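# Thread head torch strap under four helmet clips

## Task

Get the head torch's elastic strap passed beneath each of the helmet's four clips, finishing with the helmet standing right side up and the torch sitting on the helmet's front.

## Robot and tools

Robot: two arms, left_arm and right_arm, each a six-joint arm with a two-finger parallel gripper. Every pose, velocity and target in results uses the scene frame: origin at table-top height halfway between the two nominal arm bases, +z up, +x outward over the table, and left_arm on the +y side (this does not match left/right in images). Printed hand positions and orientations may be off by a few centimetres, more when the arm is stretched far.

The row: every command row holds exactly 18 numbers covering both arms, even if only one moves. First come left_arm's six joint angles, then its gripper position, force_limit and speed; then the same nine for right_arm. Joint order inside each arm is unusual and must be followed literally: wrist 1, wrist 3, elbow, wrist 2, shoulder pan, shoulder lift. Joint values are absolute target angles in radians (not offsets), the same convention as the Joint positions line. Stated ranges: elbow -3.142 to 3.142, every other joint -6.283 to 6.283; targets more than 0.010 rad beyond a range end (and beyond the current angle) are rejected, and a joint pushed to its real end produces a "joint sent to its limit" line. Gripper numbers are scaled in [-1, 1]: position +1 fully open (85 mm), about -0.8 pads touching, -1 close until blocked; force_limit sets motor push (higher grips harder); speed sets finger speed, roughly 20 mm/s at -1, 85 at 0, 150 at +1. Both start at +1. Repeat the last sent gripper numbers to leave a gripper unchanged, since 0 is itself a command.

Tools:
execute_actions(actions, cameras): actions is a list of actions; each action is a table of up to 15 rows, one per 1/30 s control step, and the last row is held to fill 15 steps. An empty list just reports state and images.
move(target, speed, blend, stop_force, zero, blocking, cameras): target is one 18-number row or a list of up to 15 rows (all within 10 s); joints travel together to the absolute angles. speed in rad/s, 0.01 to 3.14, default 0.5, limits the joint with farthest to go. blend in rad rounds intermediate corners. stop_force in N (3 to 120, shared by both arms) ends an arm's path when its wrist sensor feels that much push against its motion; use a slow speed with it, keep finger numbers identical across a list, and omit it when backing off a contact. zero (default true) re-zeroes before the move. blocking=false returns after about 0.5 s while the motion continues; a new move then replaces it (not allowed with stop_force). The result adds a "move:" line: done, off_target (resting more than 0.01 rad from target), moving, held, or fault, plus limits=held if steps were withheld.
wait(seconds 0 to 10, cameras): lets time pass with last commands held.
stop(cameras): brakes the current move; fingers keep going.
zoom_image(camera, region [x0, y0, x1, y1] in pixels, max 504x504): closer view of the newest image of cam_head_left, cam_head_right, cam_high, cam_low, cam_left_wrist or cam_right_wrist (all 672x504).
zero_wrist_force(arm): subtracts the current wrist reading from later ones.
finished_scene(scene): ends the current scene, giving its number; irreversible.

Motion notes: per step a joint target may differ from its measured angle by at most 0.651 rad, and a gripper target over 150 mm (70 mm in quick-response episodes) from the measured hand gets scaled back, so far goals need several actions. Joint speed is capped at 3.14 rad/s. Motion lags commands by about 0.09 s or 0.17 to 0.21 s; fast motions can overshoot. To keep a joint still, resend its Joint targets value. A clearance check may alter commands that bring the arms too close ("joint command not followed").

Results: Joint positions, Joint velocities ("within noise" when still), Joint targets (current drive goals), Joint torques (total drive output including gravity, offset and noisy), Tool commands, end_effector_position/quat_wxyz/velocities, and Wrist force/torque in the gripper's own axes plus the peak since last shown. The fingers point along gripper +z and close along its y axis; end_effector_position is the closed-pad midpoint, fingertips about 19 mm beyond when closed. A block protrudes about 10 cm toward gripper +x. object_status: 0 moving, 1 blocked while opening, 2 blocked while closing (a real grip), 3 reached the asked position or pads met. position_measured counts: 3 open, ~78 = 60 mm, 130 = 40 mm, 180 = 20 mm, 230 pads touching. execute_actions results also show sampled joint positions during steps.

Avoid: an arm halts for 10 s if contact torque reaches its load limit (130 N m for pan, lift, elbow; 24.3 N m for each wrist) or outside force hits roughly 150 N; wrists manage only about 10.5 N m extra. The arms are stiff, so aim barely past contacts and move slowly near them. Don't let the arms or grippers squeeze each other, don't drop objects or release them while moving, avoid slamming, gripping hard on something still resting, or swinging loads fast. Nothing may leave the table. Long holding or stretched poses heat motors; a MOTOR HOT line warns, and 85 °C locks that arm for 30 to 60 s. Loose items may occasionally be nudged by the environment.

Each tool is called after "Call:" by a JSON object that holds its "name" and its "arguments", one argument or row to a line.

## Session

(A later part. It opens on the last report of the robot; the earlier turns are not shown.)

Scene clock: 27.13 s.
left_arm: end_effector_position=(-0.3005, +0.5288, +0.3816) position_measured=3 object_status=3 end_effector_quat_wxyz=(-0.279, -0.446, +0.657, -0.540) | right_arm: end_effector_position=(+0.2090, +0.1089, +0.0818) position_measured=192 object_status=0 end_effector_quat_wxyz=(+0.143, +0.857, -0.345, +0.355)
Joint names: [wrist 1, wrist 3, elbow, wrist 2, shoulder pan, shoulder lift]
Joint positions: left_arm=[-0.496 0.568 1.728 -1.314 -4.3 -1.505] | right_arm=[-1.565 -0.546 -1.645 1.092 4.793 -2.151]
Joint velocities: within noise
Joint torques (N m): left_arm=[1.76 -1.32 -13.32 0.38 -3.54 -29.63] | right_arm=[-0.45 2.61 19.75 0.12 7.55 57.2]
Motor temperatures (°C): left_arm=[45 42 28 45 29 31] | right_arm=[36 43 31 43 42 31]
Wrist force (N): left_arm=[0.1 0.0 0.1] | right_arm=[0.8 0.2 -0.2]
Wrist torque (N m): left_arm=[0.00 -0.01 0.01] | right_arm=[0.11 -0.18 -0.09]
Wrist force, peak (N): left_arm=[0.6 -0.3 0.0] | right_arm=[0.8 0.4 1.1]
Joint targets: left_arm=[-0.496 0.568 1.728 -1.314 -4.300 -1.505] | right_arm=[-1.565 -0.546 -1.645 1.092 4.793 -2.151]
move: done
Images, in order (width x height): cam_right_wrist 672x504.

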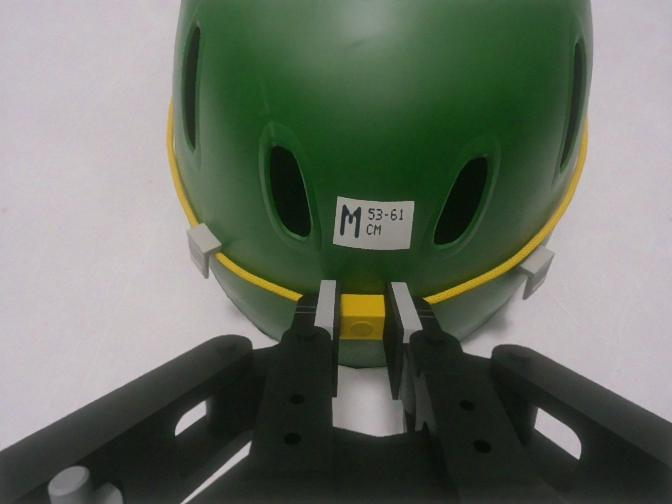

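Call:
{"name": "wait", "arguments": {
  "seconds": 0.3,
  "cameras": ["cam_right_wrist"]
}}

Call:
{"name": "zoom_image", "arguments": {
  "camera": "cam_right_wrist",
  "region": [180, 200, 540, 470]
}}

Scene clock: 27.60 s.
left_arm: end_effector_position=(-0.3005, +0.5288, +0.3816) position_measured=3 object_status=3 end_effector_quat_wxyz=(-0.279, -0.446, +0.657, -0.540) | right_arm: end_effector_position=(+0.2090, +0.1089, +0.0818) position_measured=192 object_status=2 end_effector_quat_wxyz=(+0.143, +0.857, -0.345, +0.355)
Joint names: [wrist 1, wrist 3, elbow, wrist 2, shoulder pan, shoulder lift]
Joint positions: left_arm=[-0.496 0.568 1.728 -1.314 -4.3 -1.505] | right_arm=[-1.565 -0.546 -1.645 1.092 4.793 -2.151]
Joint velocities: within noise
Joint torques (N m): left_arm=[1.73 -1.4 -13.77 0.42 -3.76 -29.39] | right_arm=[-0.34 2.45 19.38 0.03 7.12 57]
Motor temperatures (°C): left_arm=[45 42 28 45 29 31] | right_arm=[36 43 31 43 42 31]
Wrist force (N): left_arm=[0.4 -0.3 -0.2] | right_arm=[1.1 0.3 -0.3]
Wrist torque (N m): left_arm=[-0.06 -0.05 0.01] | right_arm=[0.12 -0.20 -0.10]
Wrist force, peak (N): left_arm=[0.4 -0.3 -0.2] | right_arm=[1.2 0.3 -0.3]
Joint targets: left_arm=[-0.496 0.568 1.728 -1.314 -4.300 -1.505] | right_arm=[-1.565 -0.546 -1.645 1.092 4.793 -2.151]
Tool commands: left_gripper/position=+1.0 left_gripper/force_limit=+1.0 left_gripper/speed=+1.0 right_gripper/position=-1.0 right_gripper/force_limit=-1.0 right_gripper/speed=-1.0
wait: 0.30 s; at rest from the start
Images, in order (width x height): cam_right_wrist 672x504.

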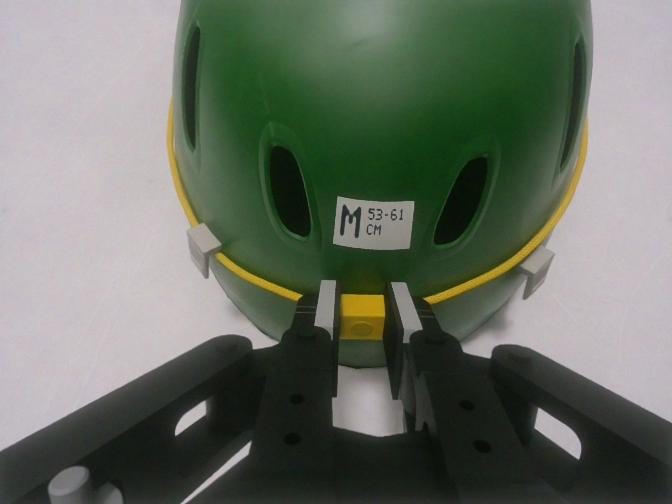

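Scaled by 1.400 from the camera's 672x504 image, which has a finer 960x720 frame.

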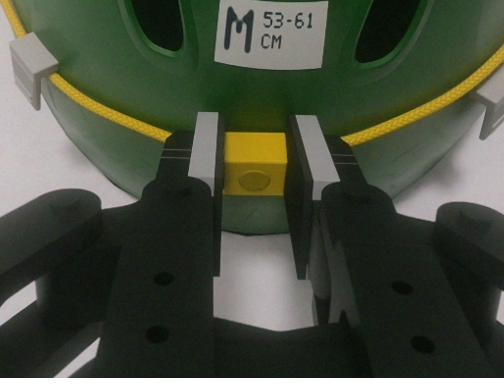

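Call:
{"name": "move", "arguments": {
  "target": [
    [-0.496,0.568,1.728,-1.314,-4.3,-1.505,1,1,1,-1.6193,-0.5123,-1.5601,1.1152,4.8314,-2.1972,-1,-1,-1]
  ],
  "speed": 0.1
}}

Call:
{"name": "zoom_image", "arguments": {
  "camera": "cam_right_wrist",
  "region": [150, 150, 580, 470]
}}

Scene clock: 29.77 s.
left_arm: end_effector_position=(-0.3005, +0.5288, +0.3816) position_measured=3 object_status=3 end_effector_quat_wxyz=(-0.279, -0.446, +0.657, -0.540) | right_arm: end_effector_position=(+0.1814, +0.1353, +0.0819) position_measured=192 object_status=2 end_effector_quat_wxyz=(+0.143, +0.857, -0.345, +0.355)
Joint names: [wrist 1, wrist 3, elbow, wrist 2, shoulder pan, shoulder lift]
Joint positions: left_arm=[-0.496 0.568 1.728 -1.314 -4.3 -1.505] | right_arm=[-1.619 -0.512 -1.56 1.115 4.831 -2.197]
Joint velocities: within noise
Joint torques (N m): left_arm=[1.57 -1.29 -13.71 0.68 -3.3 -29.78] | right_arm=[-1.01 2.53 26.37 0.44 8.22 40.98]
Motor temperatures (°C): left_arm=[45 42 28 45 29 31] | right_arm=[36 43 31 43 42 31]
Wrist force (N): left_arm=[0.2 -0.1 0.0] | right_arm=[0.8 0.4 1.0]
Wrist torque (N m): left_arm=[-0.02 -0.01 0.01] | right_arm=[0.09 -0.16 -0.11]
Wrist force, peak (N): left_arm=[0.4 -0.4 -0.2] | right_arm=[1.0 0.5 1.6]
Joint targets: left_arm=[-0.496 0.568 1.728 -1.314 -4.300 -1.505] | right_arm=[-1.619 -0.512 -1.560 1.115 4.831 -2.197]
move: done

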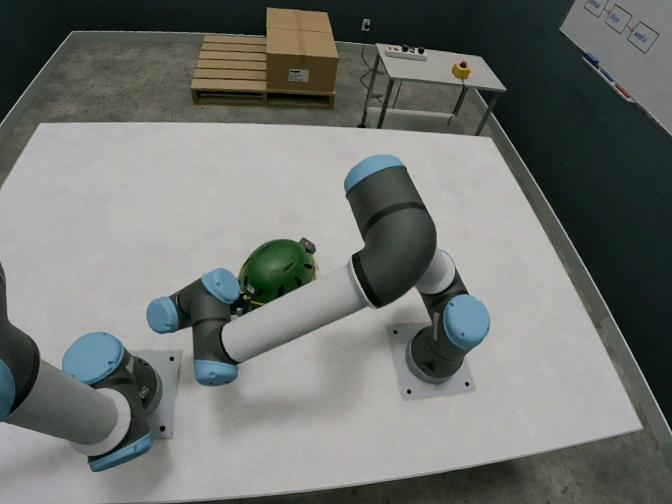

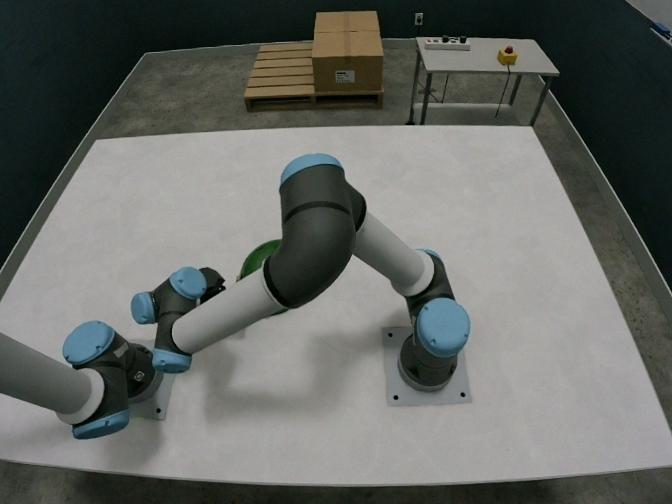

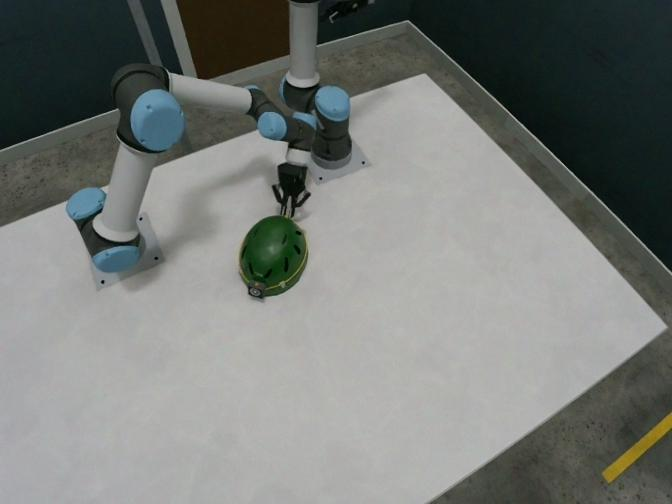

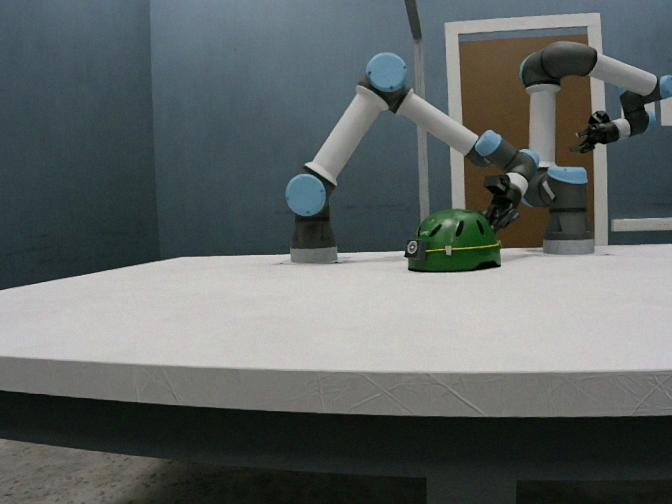

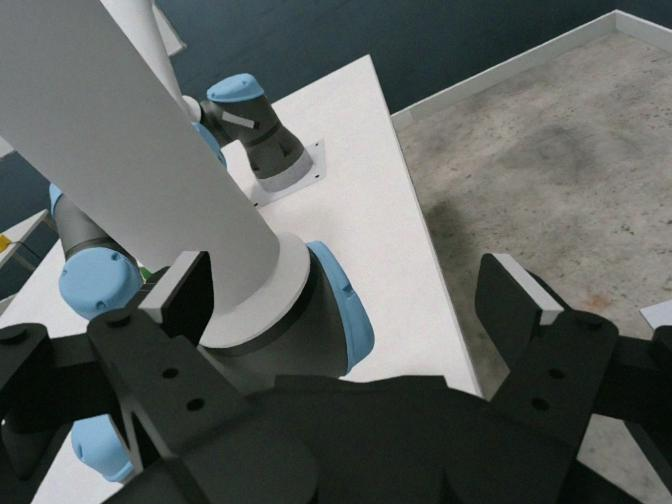

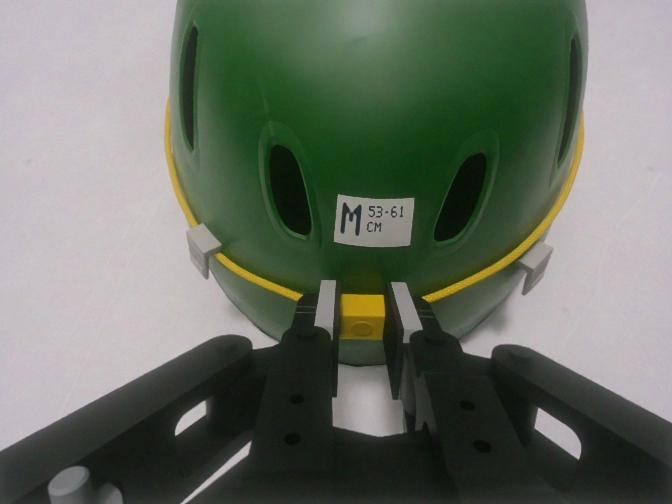

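Scaled by 1.172 from the camera's 672x504 image, which has a finer 960x720 frame.

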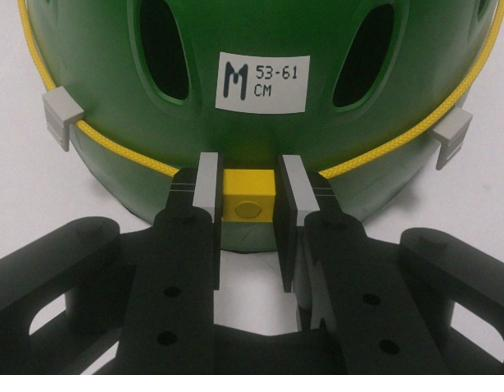

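Call:
{"name": "move", "arguments": {
  "target": [
    [-1.6,3.1416,0.6,-1.571,-4.3,-1.57,-1,-1,0,-1.6193,-0.5123,-1.5601,1.1152,4.8314,-2.1972,-1,-1,-1]
  ],
  "speed": 0.8,
  "cameras": []
}}

Call:
{"name": "move", "arguments": {
  "target": [
    [-1.6,3.1416,0.6,-1.571,-1.112,-1.57,-1,-1,0,-1.6193,-0.5123,-1.5601,1.1152,4.8314,-2.1972,-1,-1,-1],
    [-1.896,3.1416,1.8669,-1.571,-1.112,-1.5417,-1,-1,0,-1.6193,-0.5123,-1.5601,1.1152,4.8314,-2.1972,-1,-1,-1]
  ],
  "speed": 0.7
}}

Scene clock: 35.93 s.
left_arm: end_effector_position=(-0.3509, +0.8259, +0.9006) position_measured=232 object_status=3 end_effector_quat_wxyz=(-0.397, +0.490, +0.728, +0.267) | right_arm: end_effector_position=(+0.1813, +0.1354, +0.0819) position_measured=192 object_status=2 end_effector_quat_wxyz=(+0.143, +0.857, -0.345, +0.355)
Joint names: [wrist 1, wrist 3, elbow, wrist 2, shoulder pan, shoulder lift]
Joint positions: left_arm=[-1.6 3.141 0.6 -1.571 -4.3 -1.57] | right_arm=[-1.619 -0.512 -1.56 1.115 4.831 -2.197]
Joint velocities: within noise
Joint torques (N m): left_arm=[-4.37 2.09 -25.46 -1.67 -2.55 -22.84] | right_arm=[-0.19 2.25 17.94 0.23 8.16 42.4]
Motor temperatures (°C): left_arm=[45 42 28 45 29 31] | right_arm=[36 43 31 43 42 31]
Wrist force (N): left_arm=[0.3 -0.4 -0.6] | right_arm=[0.8 0.2 1.1]
Wrist torque (N m): left_arm=[0.07 -0.08 0.01] | right_arm=[0.06 -0.15 -0.11]
Wrist force, peak (N): left_arm=[0.7 -0.5 -2.2] | right_arm=[1.0 0.2 1.4]
Joint targets: left_arm=[-1.600 3.142 0.600 -1.571 -4.300 -1.570] | right_arm=[-1.619 -0.512 -1.560 1.115 4.831 -2.197]
move: done
No camera images: "cameras" was empty.

Scene clock: 38.07 s.
left_arm: end_effector_position=(-0.5510, +0.4481, +0.9007) position_measured=232 object_status=3 end_effector_quat_wxyz=(-0.473, +0.139, +0.867, +0.076) | right_arm: end_effector_position=(+0.1813, +0.1354, +0.0819) position_measured=192 object_status=2 end_effector_quat_wxyz=(+0.143, +0.857, -0.345, +0.355)
Joint names: [wrist 1, wrist 3, elbow, wrist 2, shoulder pan, shoulder lift]
Joint positions: left_arm=[-1.6 3.142 0.6 -1.571 -3.435 -1.57] | right_arm=[-1.619 -0.512 -1.56 1.115 4.831 -2.197]
Joint velocities: within noise
Joint torques (N m): left_arm=[-3.09 2.06 -16.35 -1.67 -5.27 -6.55] | right_arm=[0.17 2.22 16.02 0.2 7.35 41.49]
Motor temperatures (°C): left_arm=[45 42 28 45 29 31] | right_arm=[36 43 31 43 42 31]
Wrist force (N): left_arm=[0.0 -0.5 -1.0] | right_arm=[0.8 0.4 1.1]
Wrist torque (N m): left_arm=[0.04 -0.02 0.02] | right_arm=[0.09 -0.15 -0.11]
Wrist force, peak (N): left_arm=[-1.6 -9.6 -3.8] | right_arm=[0.8 0.3 1.5]
Joint targets: left_arm=[-1.600 3.142 0.600 -1.571 -3.435 -1.570] | right_arm=[-1.619 -0.512 -1.560 1.115 4.831 -2.197]
move: held (left_arm; a check stopped the path); path passed 0 of 2 targets; limits=held; left_arm: the shoulder pan is farthest, 2.323 rad from its target
joint command not followed: on one or more control steps a check withheld the commanded joint targets of the left arm, and it was not sent them on those steps.
cause: the commanded joint targets, or the way to them, would bring a part of the robot too close to another arm (a part of this arm just beyond the shoulder lift and a part of the right arm just beyond the wrist 2).

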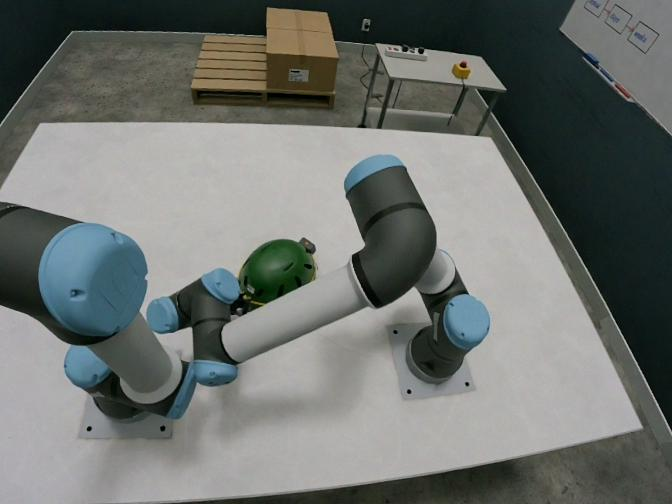

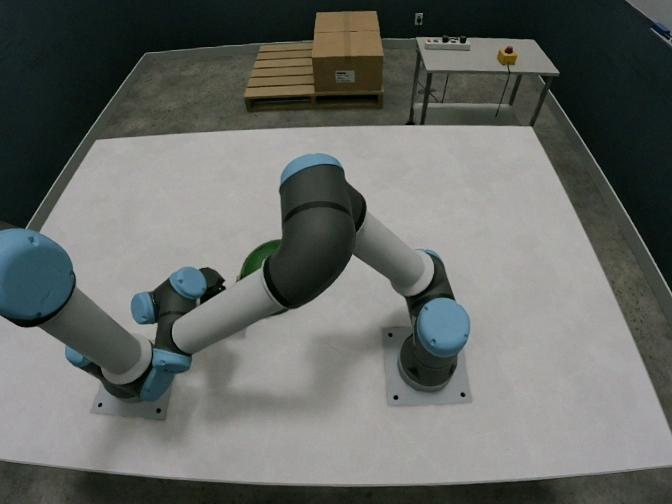

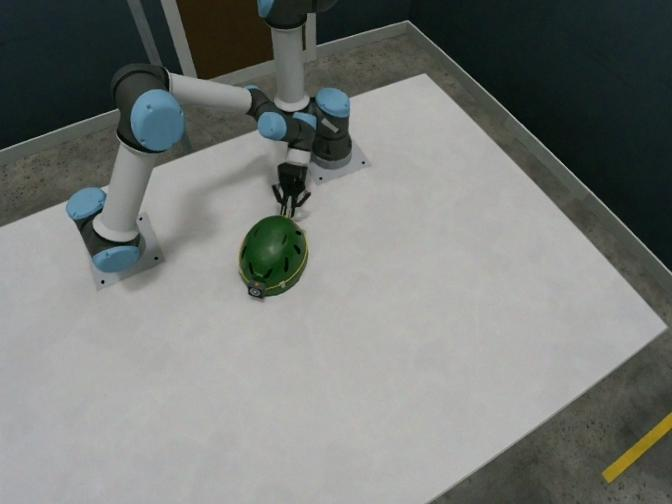

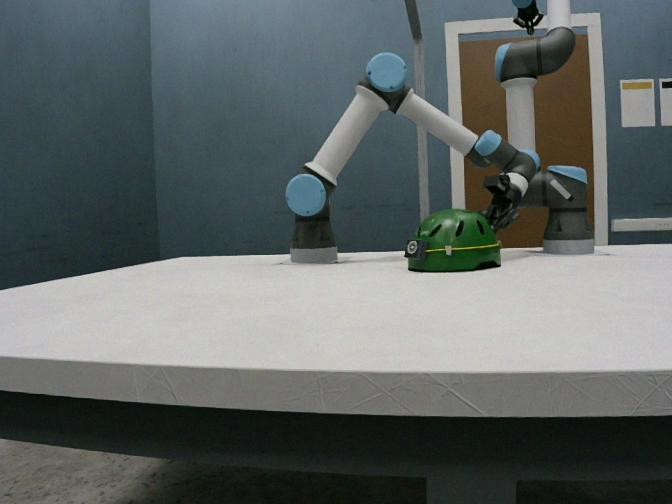

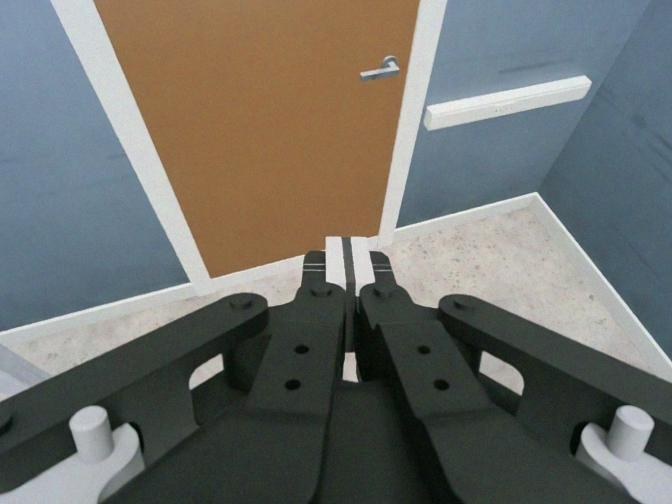

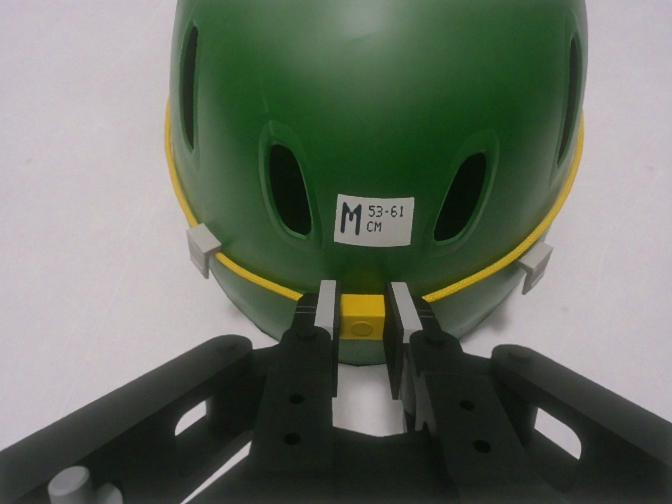

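Call:
{"name": "move", "arguments": {
  "target": [
    [-1.6,3.1416,0,0,-3.716,-1.57,-1,-1,0,-1.6193,-0.5123,-1.5601,1.1152,4.8314,-2.1972,-1,-1,-1],
    [-1.2456,3.1416,-1.0,1.571,-3.716,-1.5999,-1,-1,0,-1.6193,-0.5123,-1.5601,1.1152,4.8314,-2.1972,-1,-1,-1],
    [-1.2456,3.1416,-1.8669,1.571,-3.716,-1.5999,-1,-1,0,-1.6193,-0.5123,-1.5601,1.1152,4.8314,-2.1972,-1,-1,-1]
  ],
  "speed": 0.7,
  "blend": 0.1
}}

Scene clock: 45.70 s.
left_arm: end_effector_position=(+0.2821, +0.0371, +0.2499) position_measured=232 object_status=3 end_effector_quat_wxyz=(+0.000, +0.955, -0.296, +0.000) | right_arm: end_effector_position=(+0.1813, +0.1354, +0.0819) position_measured=192 object_status=2 end_effector_quat_wxyz=(+0.143, +0.857, -0.345, +0.355)
Joint names: [wrist 1, wrist 3, elbow, wrist 2, shoulder pan, shoulder lift]
Joint positions: left_arm=[-1.246 3.142 -1.867 1.571 -3.716 -1.6] | right_arm=[-1.619 -0.512 -1.56 1.115 4.831 -2.197]
Joint velocities: within noise
Joint torques (N m): left_arm=[3.95 1.4 11.49 1.67 -6.07 23.54] | right_arm=[1.49 2.12 14.98 -0.5 6.83 43.79]
Motor temperatures (°C): left_arm=[44 42 28 45 29 31] | right_arm=[36 43 31 43 42 31]
Wrist force (N): left_arm=[1.8 0.0 -1.9] | right_arm=[0.9 0.4 1.1]
Wrist torque (N m): left_arm=[0.24 -0.26 -0.31] | right_arm=[0.09 -0.18 -0.11]
Wrist force, peak (N): left_arm=[1.8 0.0 -1.9] | right_arm=[0.9 0.3 1.5]
Joint targets: left_arm=[-1.246 3.142 -1.867 1.571 -3.716 -1.600] | right_arm=[-1.619 -0.512 -1.560 1.115 4.831 -2.197]
move: done

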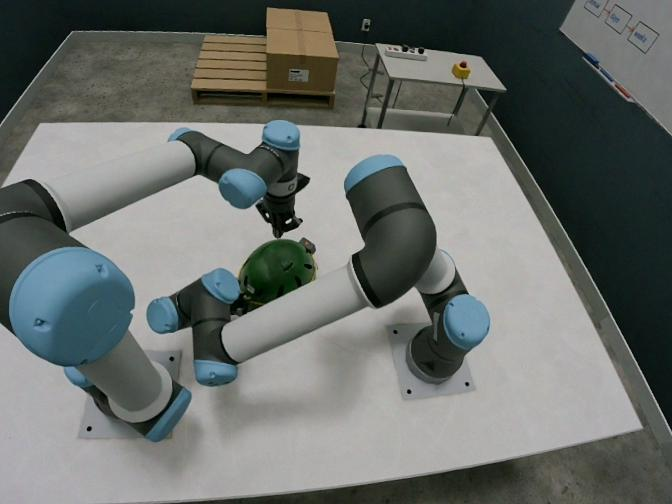

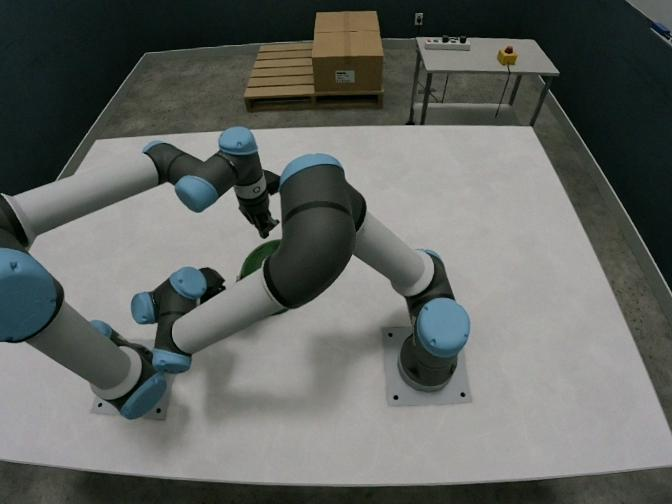

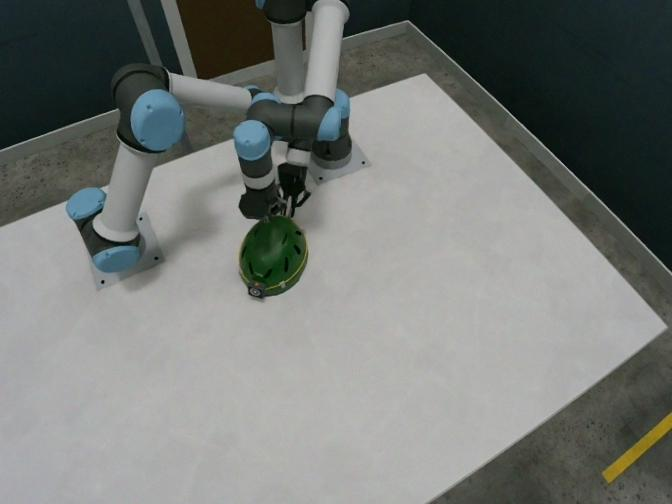

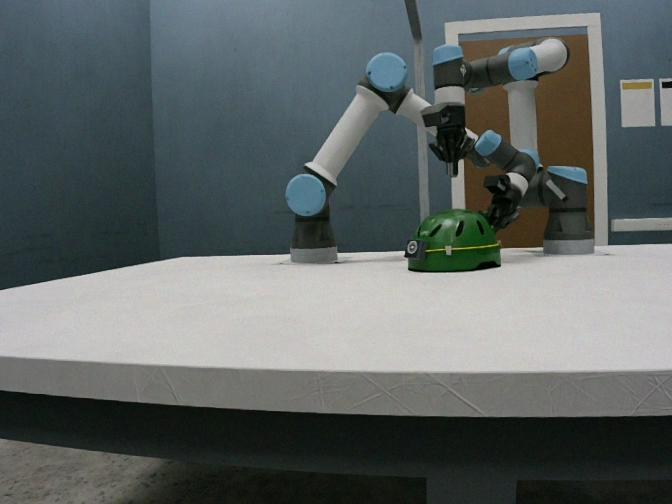

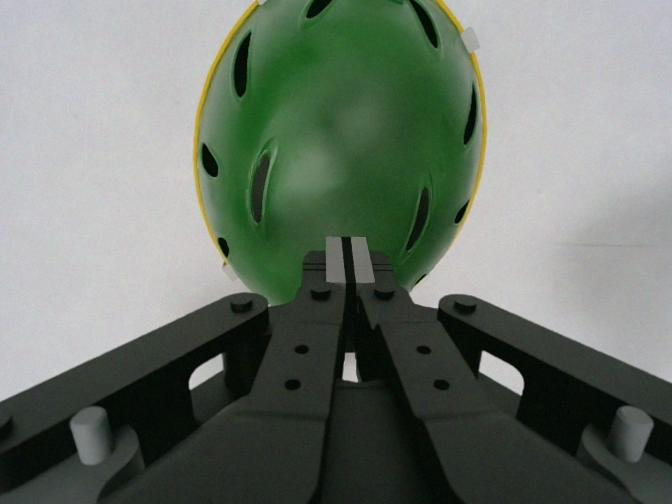

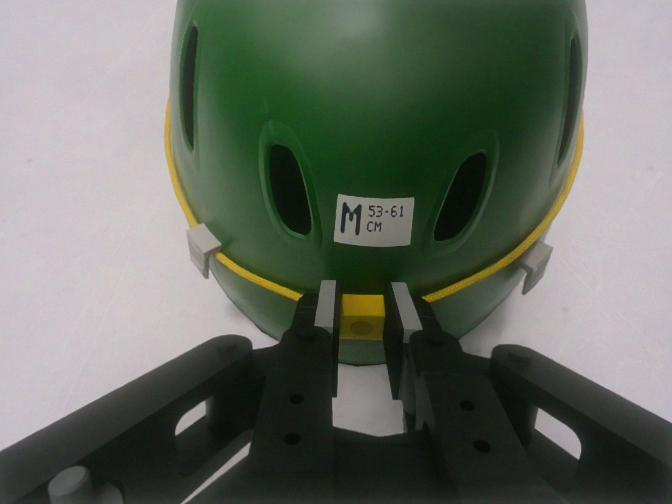

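Call:
{"name": "move", "arguments": {
  "target": [-1.1559,3.1416,-1.7982,1.571,-3.722,-1.7583,-1,-1,0,-1.6193,-0.5123,-1.5601,1.1152,4.8314,-2.1972,-1,-1,-1],
  "speed": 0.3,
  "cameras": []
}}

Call:
{"name": "move", "arguments": {
  "target": [-1.0268,3.1416,-1.8715,1.571,-3.722,-1.8141,-1,-1,0,-1.6193,-0.5123,-1.5601,1.1152,4.8314,-2.1972,-1,-1,-1],
  "speed": 0.04,
  "stop_force": 25
}}

Scene clock: 47.27 s.
left_arm: end_effector_position=(+0.3242, +0.0045, +0.2098) position_measured=232 object_status=3 end_effector_quat_wxyz=(+0.000, +0.954, -0.298, +0.000) | right_arm: end_effector_position=(+0.1813, +0.1354, +0.0819) position_measured=192 object_status=2 end_effector_quat_wxyz=(+0.143, +0.857, -0.345, +0.355)
Joint names: [wrist 1, wrist 3, elbow, wrist 2, shoulder pan, shoulder lift]
Joint positions: left_arm=[-1.156 3.142 -1.798 1.571 -3.722 -1.758] | right_arm=[-1.619 -0.512 -1.56 1.115 4.831 -2.197]
Joint velocities: within noise
Joint torques (N m): left_arm=[4.12 1.36 31.08 1.52 -6.07 20.5] | right_arm=[1.82 2.1 15.49 -0.61 5.79 44.57]
Motor temperatures (°C): left_arm=[44 42 28 45 29 31] | right_arm=[36 43 31 43 42 31]
Wrist force (N): left_arm=[1.8 -0.4 -1.7] | right_arm=[0.8 0.2 1.3]
Wrist torque (N m): left_arm=[0.16 -0.27 -0.32] | right_arm=[0.06 -0.17 -0.11]
Wrist force, peak (N): left_arm=[2.1 -0.6 -1.6] | right_arm=[0.8 0.5 1.3]
Joint targets: left_arm=[-1.156 3.142 -1.798 1.571 -3.722 -1.758] | right_arm=[-1.619 -0.512 -1.560 1.115 4.831 -2.197]
move: done
No camera images: "cameras" was empty.

Scene clock: 51.70 s.
left_arm: end_effector_position=(+0.3242, +0.0044, +0.1615) position_measured=232 object_status=3 end_effector_quat_wxyz=(+0.000, +0.954, -0.298, +0.000) | right_arm: end_effector_position=(+0.1813, +0.1354, +0.0819) position_measured=192 object_status=2 end_effector_quat_wxyz=(+0.143, +0.857, -0.345, +0.355)
Joint names: [wrist 1, wrist 3, elbow, wrist 2, shoulder pan, shoulder lift]
Joint positions: left_arm=[-1.031 3.142 -1.869 1.571 -3.722 -1.812] | right_arm=[-1.619 -0.512 -1.56 1.115 4.831 -2.197]
Joint velocities: within noise
Joint torques (N m): left_arm=[1 1 19.55 1.26 -5.33 29.73] | right_arm=[2.53 2.15 15.2 -1.01 4.76 47.06]
Motor temperatures (°C): left_arm=[44 42 28 45 29 31] | right_arm=[36 43 31 43 42 31]
Wrist force (N): left_arm=[6.1 -0.3 -19.3] | right_arm=[0.6 0.2 1.2]
Wrist torque (N m): left_arm=[0.19 -0.34 -0.34] | right_arm=[0.06 -0.13 -0.11]
Wrist force, peak (N): left_arm=[-1.8 -0.7 -41.3] | right_arm=[0.9 0.1 1.4]
Joint targets: left_arm=[-1.031 3.142 -1.869 1.571 -3.722 -1.812] | right_arm=[-1.619 -0.512 -1.560 1.115 4.831 -2.197]
move: contact (left_arm)

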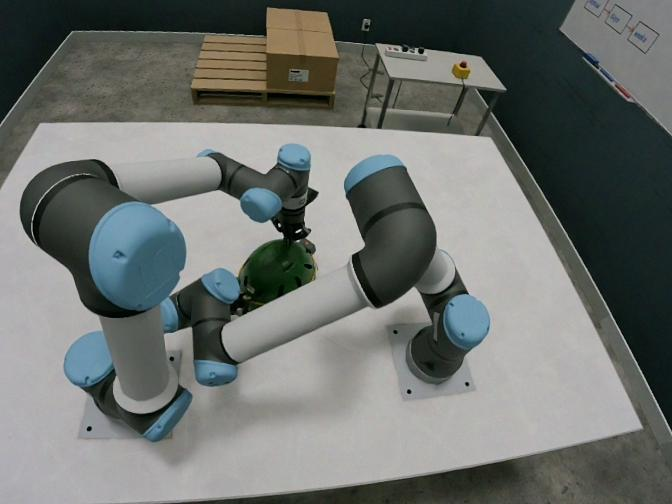

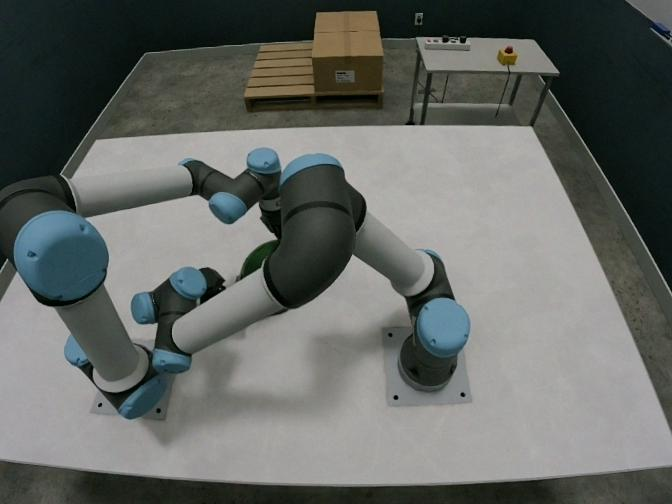

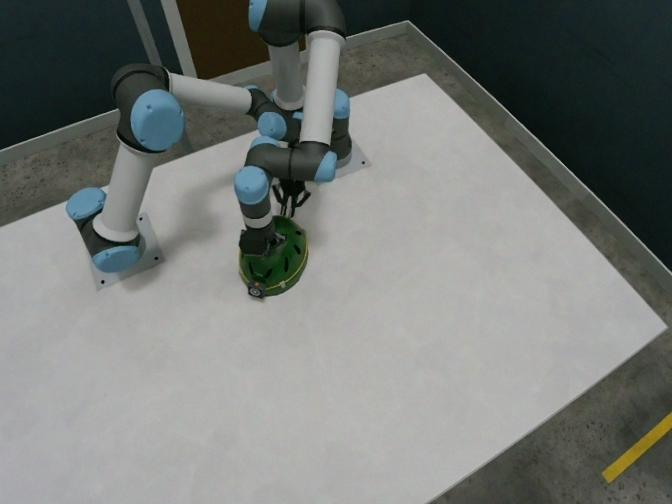

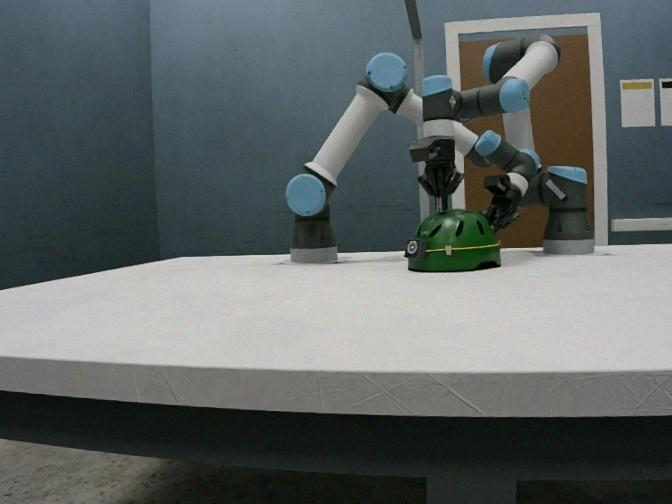

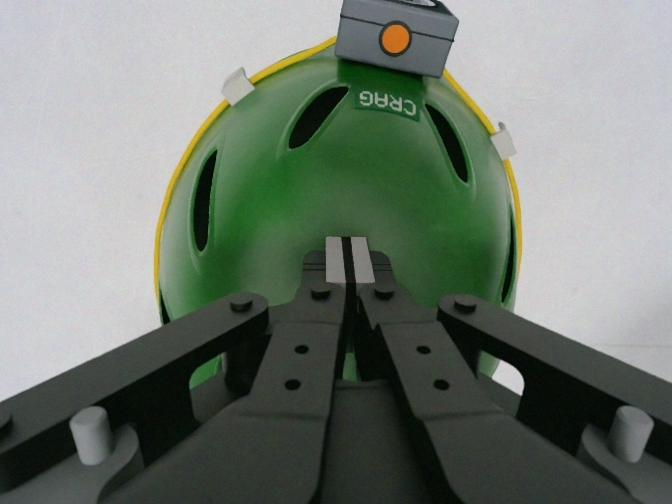

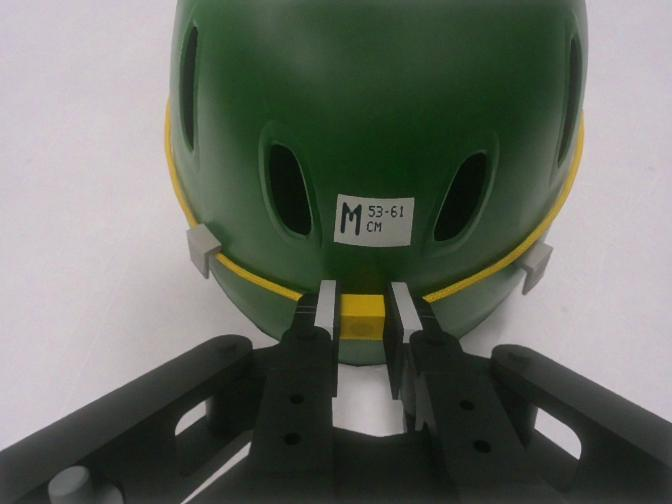

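Call:
{"name": "move", "arguments": {
  "target": [-1.031,3.142,-1.869,1.571,-3.722,-1.812,-1,-1,0,-1.6467,-0.4953,-1.5175,1.1269,4.8507,-2.2202,-1,-1,-1],
  "speed": 0.05,
  "cameras": ["cam_right_wrist","cam_left_wrist"]
}}

Scene clock: 53.20 s.
left_arm: end_effector_position=(+0.3242, +0.0044, +0.1616) position_measured=232 object_status=3 end_effector_quat_wxyz=(+0.000, +0.954, -0.299, +0.000) | right_arm: end_effector_position=(+0.1669, +0.1476, +0.0819) position_measured=192 object_status=2 end_effector_quat_wxyz=(+0.143, +0.857, -0.345, +0.355)
Joint names: [wrist 1, wrist 3, elbow, wrist 2, shoulder pan, shoulder lift]
Joint positions: left_arm=[-1.031 3.142 -1.869 1.571 -3.722 -1.812] | right_arm=[-1.647 -0.495 -1.518 1.127 4.851 -2.22]
Joint velocities: within noise
Joint torques (N m): left_arm=[2.29 2.01 3.25 1.38 -3.88 31.5] | right_arm=[-0.87 2.49 27.16 0.53 9.72 42.21]
Motor temperatures (°C): left_arm=[44 42 28 45 29 31] | right_arm=[36 43 31 43 42 31]
Wrist force (N): left_arm=[3.3 -0.2 -16.3] | right_arm=[1.8 0.3 2.8]
Wrist torque (N m): left_arm=[0.17 -0.35 -0.33] | right_arm=[0.13 -0.07 -0.13]
Wrist force, peak (N): left_arm=[6.3 -0.7 -19.8] | right_arm=[2.5 -0.4 2.6]
Joint targets: left_arm=[-1.031 3.142 -1.869 1.571 -3.722 -1.812] | right_arm=[-1.647 -0.495 -1.518 1.127 4.851 -2.220]
move: done
Images, in order (width x height): cam_left_wrist 672x504, cam_right_wrist 672x504.

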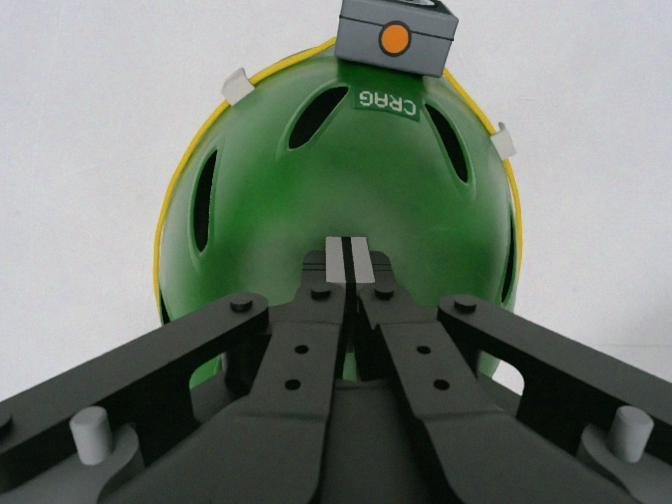

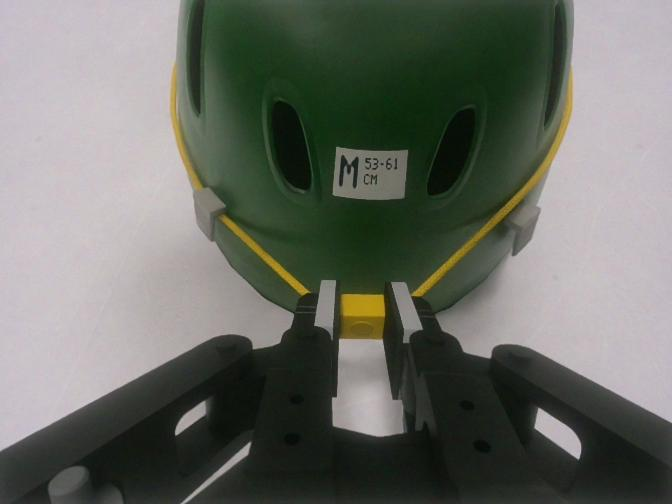

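Call:
{"name": "move", "arguments": {
  "target": [
    [-1.031,3.142,-1.869,1.571,-3.722,-1.812,-1,-1,0,-1.6741,-0.4783,-1.4748,1.1386,4.870,-2.2432,-1,-1,-1],
    [-1.031,3.142,-1.869,1.571,-3.722,-1.812,-1,-1,0,-1.5789,-0.462,-1.5422,1.1521,4.8903,-2.2768,-1,-1,-1]
  ],
  "speed": 0.06,
  "cameras": ["cam_right_wrist","cam_low","cam_left_wrist"]
}}

Call:
{"name": "zoom_image", "arguments": {
  "camera": "cam_right_wrist",
  "region": [150, 50, 600, 370]
}}

Scene clock: 56.30 s.
left_arm: end_effector_position=(+0.3242, +0.0044, +0.1616) position_measured=232 object_status=3 end_effector_quat_wxyz=(+0.000, +0.954, -0.299, +0.000) | right_arm: end_effector_position=(+0.1403, +0.1475, +0.0401) position_measured=192 object_status=2 end_effector_quat_wxyz=(+0.143, +0.857, -0.345, +0.355)
Joint names: [wrist 1, wrist 3, elbow, wrist 2, shoulder pan, shoulder lift]
Joint positions: left_arm=[-1.031 3.142 -1.869 1.571 -3.722 -1.812] | right_arm=[-1.579 -0.462 -1.542 1.152 4.89 -2.277]
Joint velocities: within noise
Joint torques (N m): left_arm=[3.71 2.02 29.3 1.18 -3.39 26.81] | right_arm=[3.65 2.59 10.24 1.39 7.39 37.64]
Motor temperatures (°C): left_arm=[44 42 28 45 29 31] | right_arm=[36 43 31 43 42 31]
Wrist force (N): left_arm=[1.6 -0.2 -1.5] | right_arm=[3.4 -0.3 -3.9]
Wrist torque (N m): left_arm=[0.22 -0.24 -0.33] | right_arm=[0.23 -0.13 -0.15]
Wrist force, peak (N): left_arm=[1.5 -0.5 -18.9] | right_arm=[4.9 -0.6 3.7]
Joint targets: left_arm=[-1.031 3.142 -1.869 1.571 -3.722 -1.812] | right_arm=[-1.579 -0.462 -1.542 1.152 4.890 -2.277]
move: done
Images, in order (width x height): cam_low 672x504, cam_left_wrist 672x504, cam_right_wrist 672x504.

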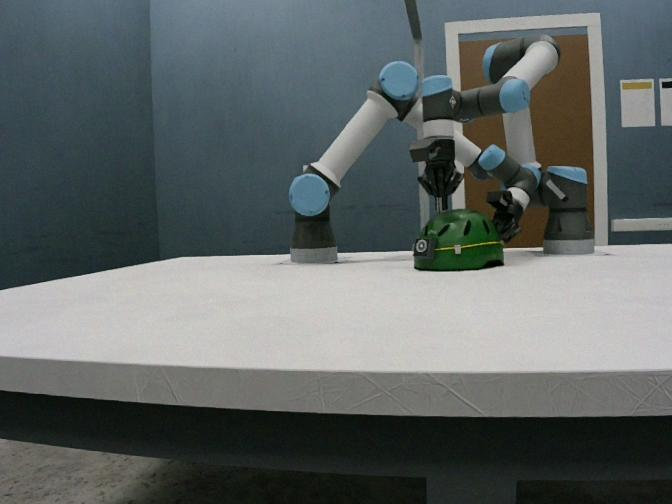

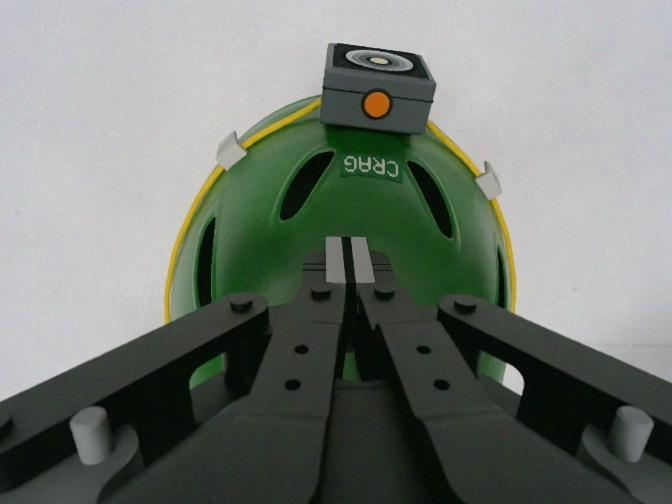

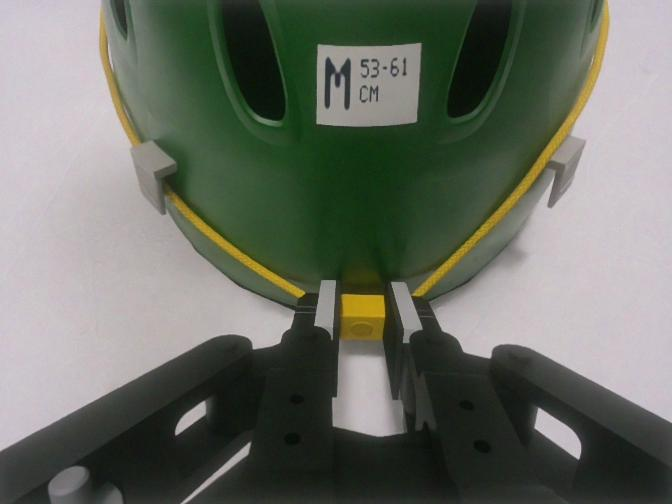

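Scaled by 1.120 from the camera's 672x504 image, which has a finer 960x720 frame.

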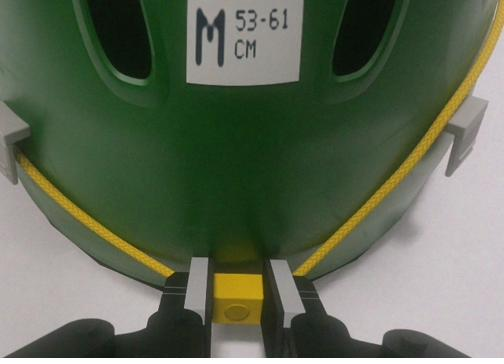

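Call:
{"name": "move", "arguments": {
  "target": [-1.031,3.142,-1.869,1.571,-3.722,-1.812,-1,-1,0,-1.6604,-0.4868,-1.4962,1.1328,4.8603,-2.2317,-1,-1,-1],
  "speed": 0.1,
  "cameras": ["cam_right_wrist"]
}}

Call:
{"name": "move", "arguments": {
  "target": [-1.1154,3.142,-1.9075,1.571,-3.7108,-1.6895,-1,-1,0,-1.6604,-0.4868,-1.4962,1.1328,4.8603,-2.2317,-1,-1,-1],
  "speed": 0.15,
  "cameras": ["cam_right_wrist","cam_left_wrist"]
}}

Scene clock: 58.70 s.
left_arm: end_effector_position=(+0.3242, +0.0044, +0.1616) position_measured=232 object_status=3 end_effector_quat_wxyz=(+0.000, +0.954, -0.299, +0.000) | right_arm: end_effector_position=(+0.1594, +0.1536, +0.0817) position_measured=192 object_status=2 end_effector_quat_wxyz=(+0.143, +0.857, -0.345, +0.355)
Joint names: [wrist 1, wrist 3, elbow, wrist 2, shoulder pan, shoulder lift]
Joint positions: left_arm=[-1.031 3.142 -1.869 1.571 -3.722 -1.812] | right_arm=[-1.66 -0.487 -1.496 1.133 4.86 -2.232]
Joint velocities: within noise
Joint torques (N m): left_arm=[2.78 1.87 25.46 1.07 -2.73 23.01] | right_arm=[-1.13 -2.85 25.1 -2.28 -6.09 62.09]
Motor temperatures (°C): left_arm=[44 42 28 45 29 31] | right_arm=[36 43 31 43 42 31]
Wrist force (N): left_arm=[1.3 -0.5 -1.3] | right_arm=[0.4 0.6 0.8]
Wrist torque (N m): left_arm=[0.16 -0.19 -0.33] | right_arm=[0.08 -0.14 -0.12]
Wrist force, peak (N): left_arm=[2.0 -0.3 -1.7] | right_arm=[3.4 -0.6 -4.9]
Joint targets: left_arm=[-1.031 3.142 -1.869 1.571 -3.722 -1.812] | right_arm=[-1.660 -0.487 -1.496 1.133 4.860 -2.232]
move: done
Images, in order (width x height): cam_right_wrist 672x504.

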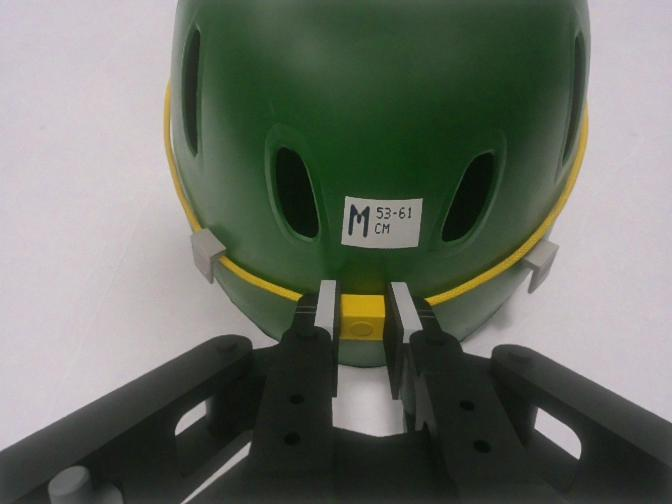

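Scene clock: 60.03 s.
left_arm: end_effector_position=(+0.2994, +0.0284, +0.1997) position_measured=232 object_status=3 end_effector_quat_wxyz=(+0.000, +0.956, -0.293, +0.000) | right_arm: end_effector_position=(+0.1595, +0.1536, +0.0819) position_measured=192 object_status=2 end_effector_quat_wxyz=(+0.143, +0.857, -0.345, +0.355)
Joint names: [wrist 1, wrist 3, elbow, wrist 2, shoulder pan, shoulder lift]
Joint positions: left_arm=[-1.115 3.142 -1.907 1.571 -3.711 -1.69] | right_arm=[-1.66 -0.487 -1.496 1.133 4.86 -2.232]
Joint velocities: within noise
Joint torques (N m): left_arm=[1.88 1.97 10.34 1.04 7.84 35.07] | right_arm=[-0.96 -2.55 24.13 -2.44 -5.84 62.13]
Motor temperatures (°C): left_arm=[44 42 28 45 29 31] | right_arm=[36 43 31 43 42 31]
Wrist force (N): left_arm=[1.8 -0.1 -1.7] | right_arm=[0.4 0.5 0.8]
Wrist torque (N m): left_arm=[0.22 -0.28 -0.33] | right_arm=[0.06 -0.15 -0.13]
Wrist force, peak (N): left_arm=[2.1 -0.4 -1.4] | right_arm=[0.7 0.5 1.0]
Joint targets: left_arm=[-1.115 3.142 -1.908 1.571 -3.711 -1.690] | right_arm=[-1.660 -0.487 -1.496 1.133 4.860 -2.232]
move: done
Images, in order (width x height): cam_left_wrist 672x504, cam_right_wrist 672x504.

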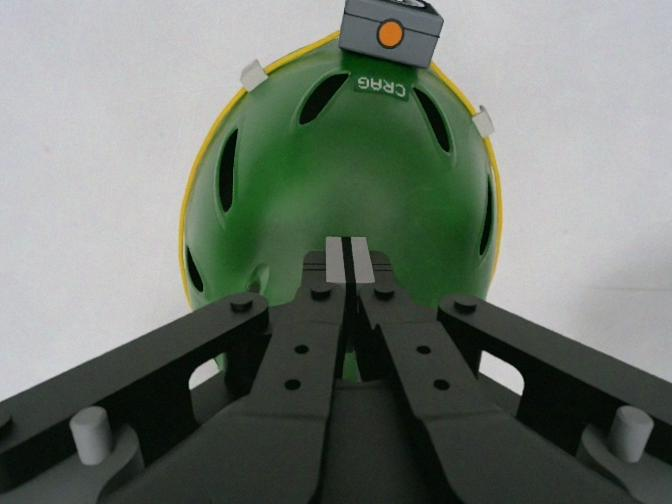

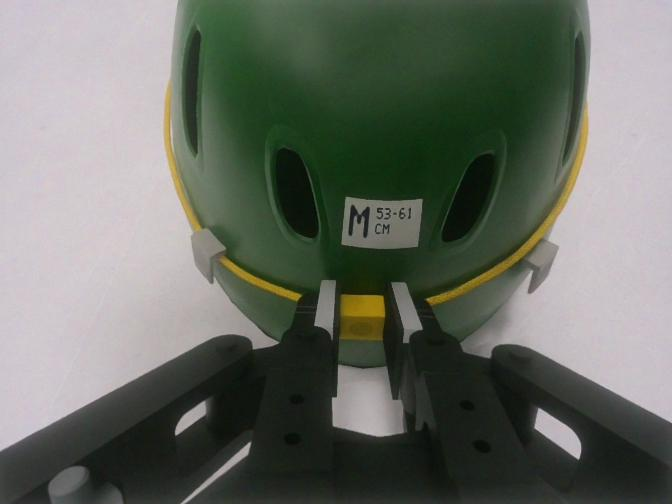

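Call:
{"name": "move", "arguments": {
  "target": [-0.966,3.142,-1.9869,1.571,-3.7108,-1.7595,-1,-1,0,-1.6604,-0.4868,-1.4962,1.1328,4.8603,-2.2317,-1,-1,-1],
  "speed": 0.04,
  "stop_force": 42,
  "cameras": []
}}

Scene clock: 64.57 s.
left_arm: end_effector_position=(+0.3001, +0.0280, +0.1621) position_measured=232 object_status=3 end_effector_quat_wxyz=(+0.000, +0.956, -0.293, +0.000) | right_arm: end_effector_position=(+0.1595, +0.1536, +0.0819) position_measured=192 object_status=2 end_effector_quat_wxyz=(+0.143, +0.857, -0.345, +0.355)
Joint names: [wrist 1, wrist 3, elbow, wrist 2, shoulder pan, shoulder lift]
Joint positions: left_arm=[-1.013 3.142 -1.962 1.571 -3.711 -1.737] | right_arm=[-1.66 -0.487 -1.496 1.133 4.86 -2.232]
Joint velocities: within noise
Joint torques (N m): left_arm=[-1.29 1.86 12.77 0.79 4.28 21.2] | right_arm=[-0.25 -2.46 18.08 -1.99 -5.43 59.84]
Motor temperatures (°C): left_arm=[44 42 28 45 29 31] | right_arm=[36 43 31 43 42 31]
Wrist force (N): left_arm=[10.0 -0.2 -32.0] | right_arm=[0.4 0.5 0.6]
Wrist torque (N m): left_arm=[0.12 -0.43 -0.34] | right_arm=[0.07 -0.14 -0.12]
Wrist force, peak (N): left_arm=[-2.4 -1.3 -62.5] | right_arm=[0.4 0.8 1.0]
Joint targets: left_arm=[-1.013 3.142 -1.962 1.571 -3.711 -1.737] | right_arm=[-1.660 -0.487 -1.496 1.133 4.860 -2.232]
move: contact (left_arm); left_arm: the wrist 1 is farthest, 0.047 rad from its target
No camera images: "cameras" was empty.


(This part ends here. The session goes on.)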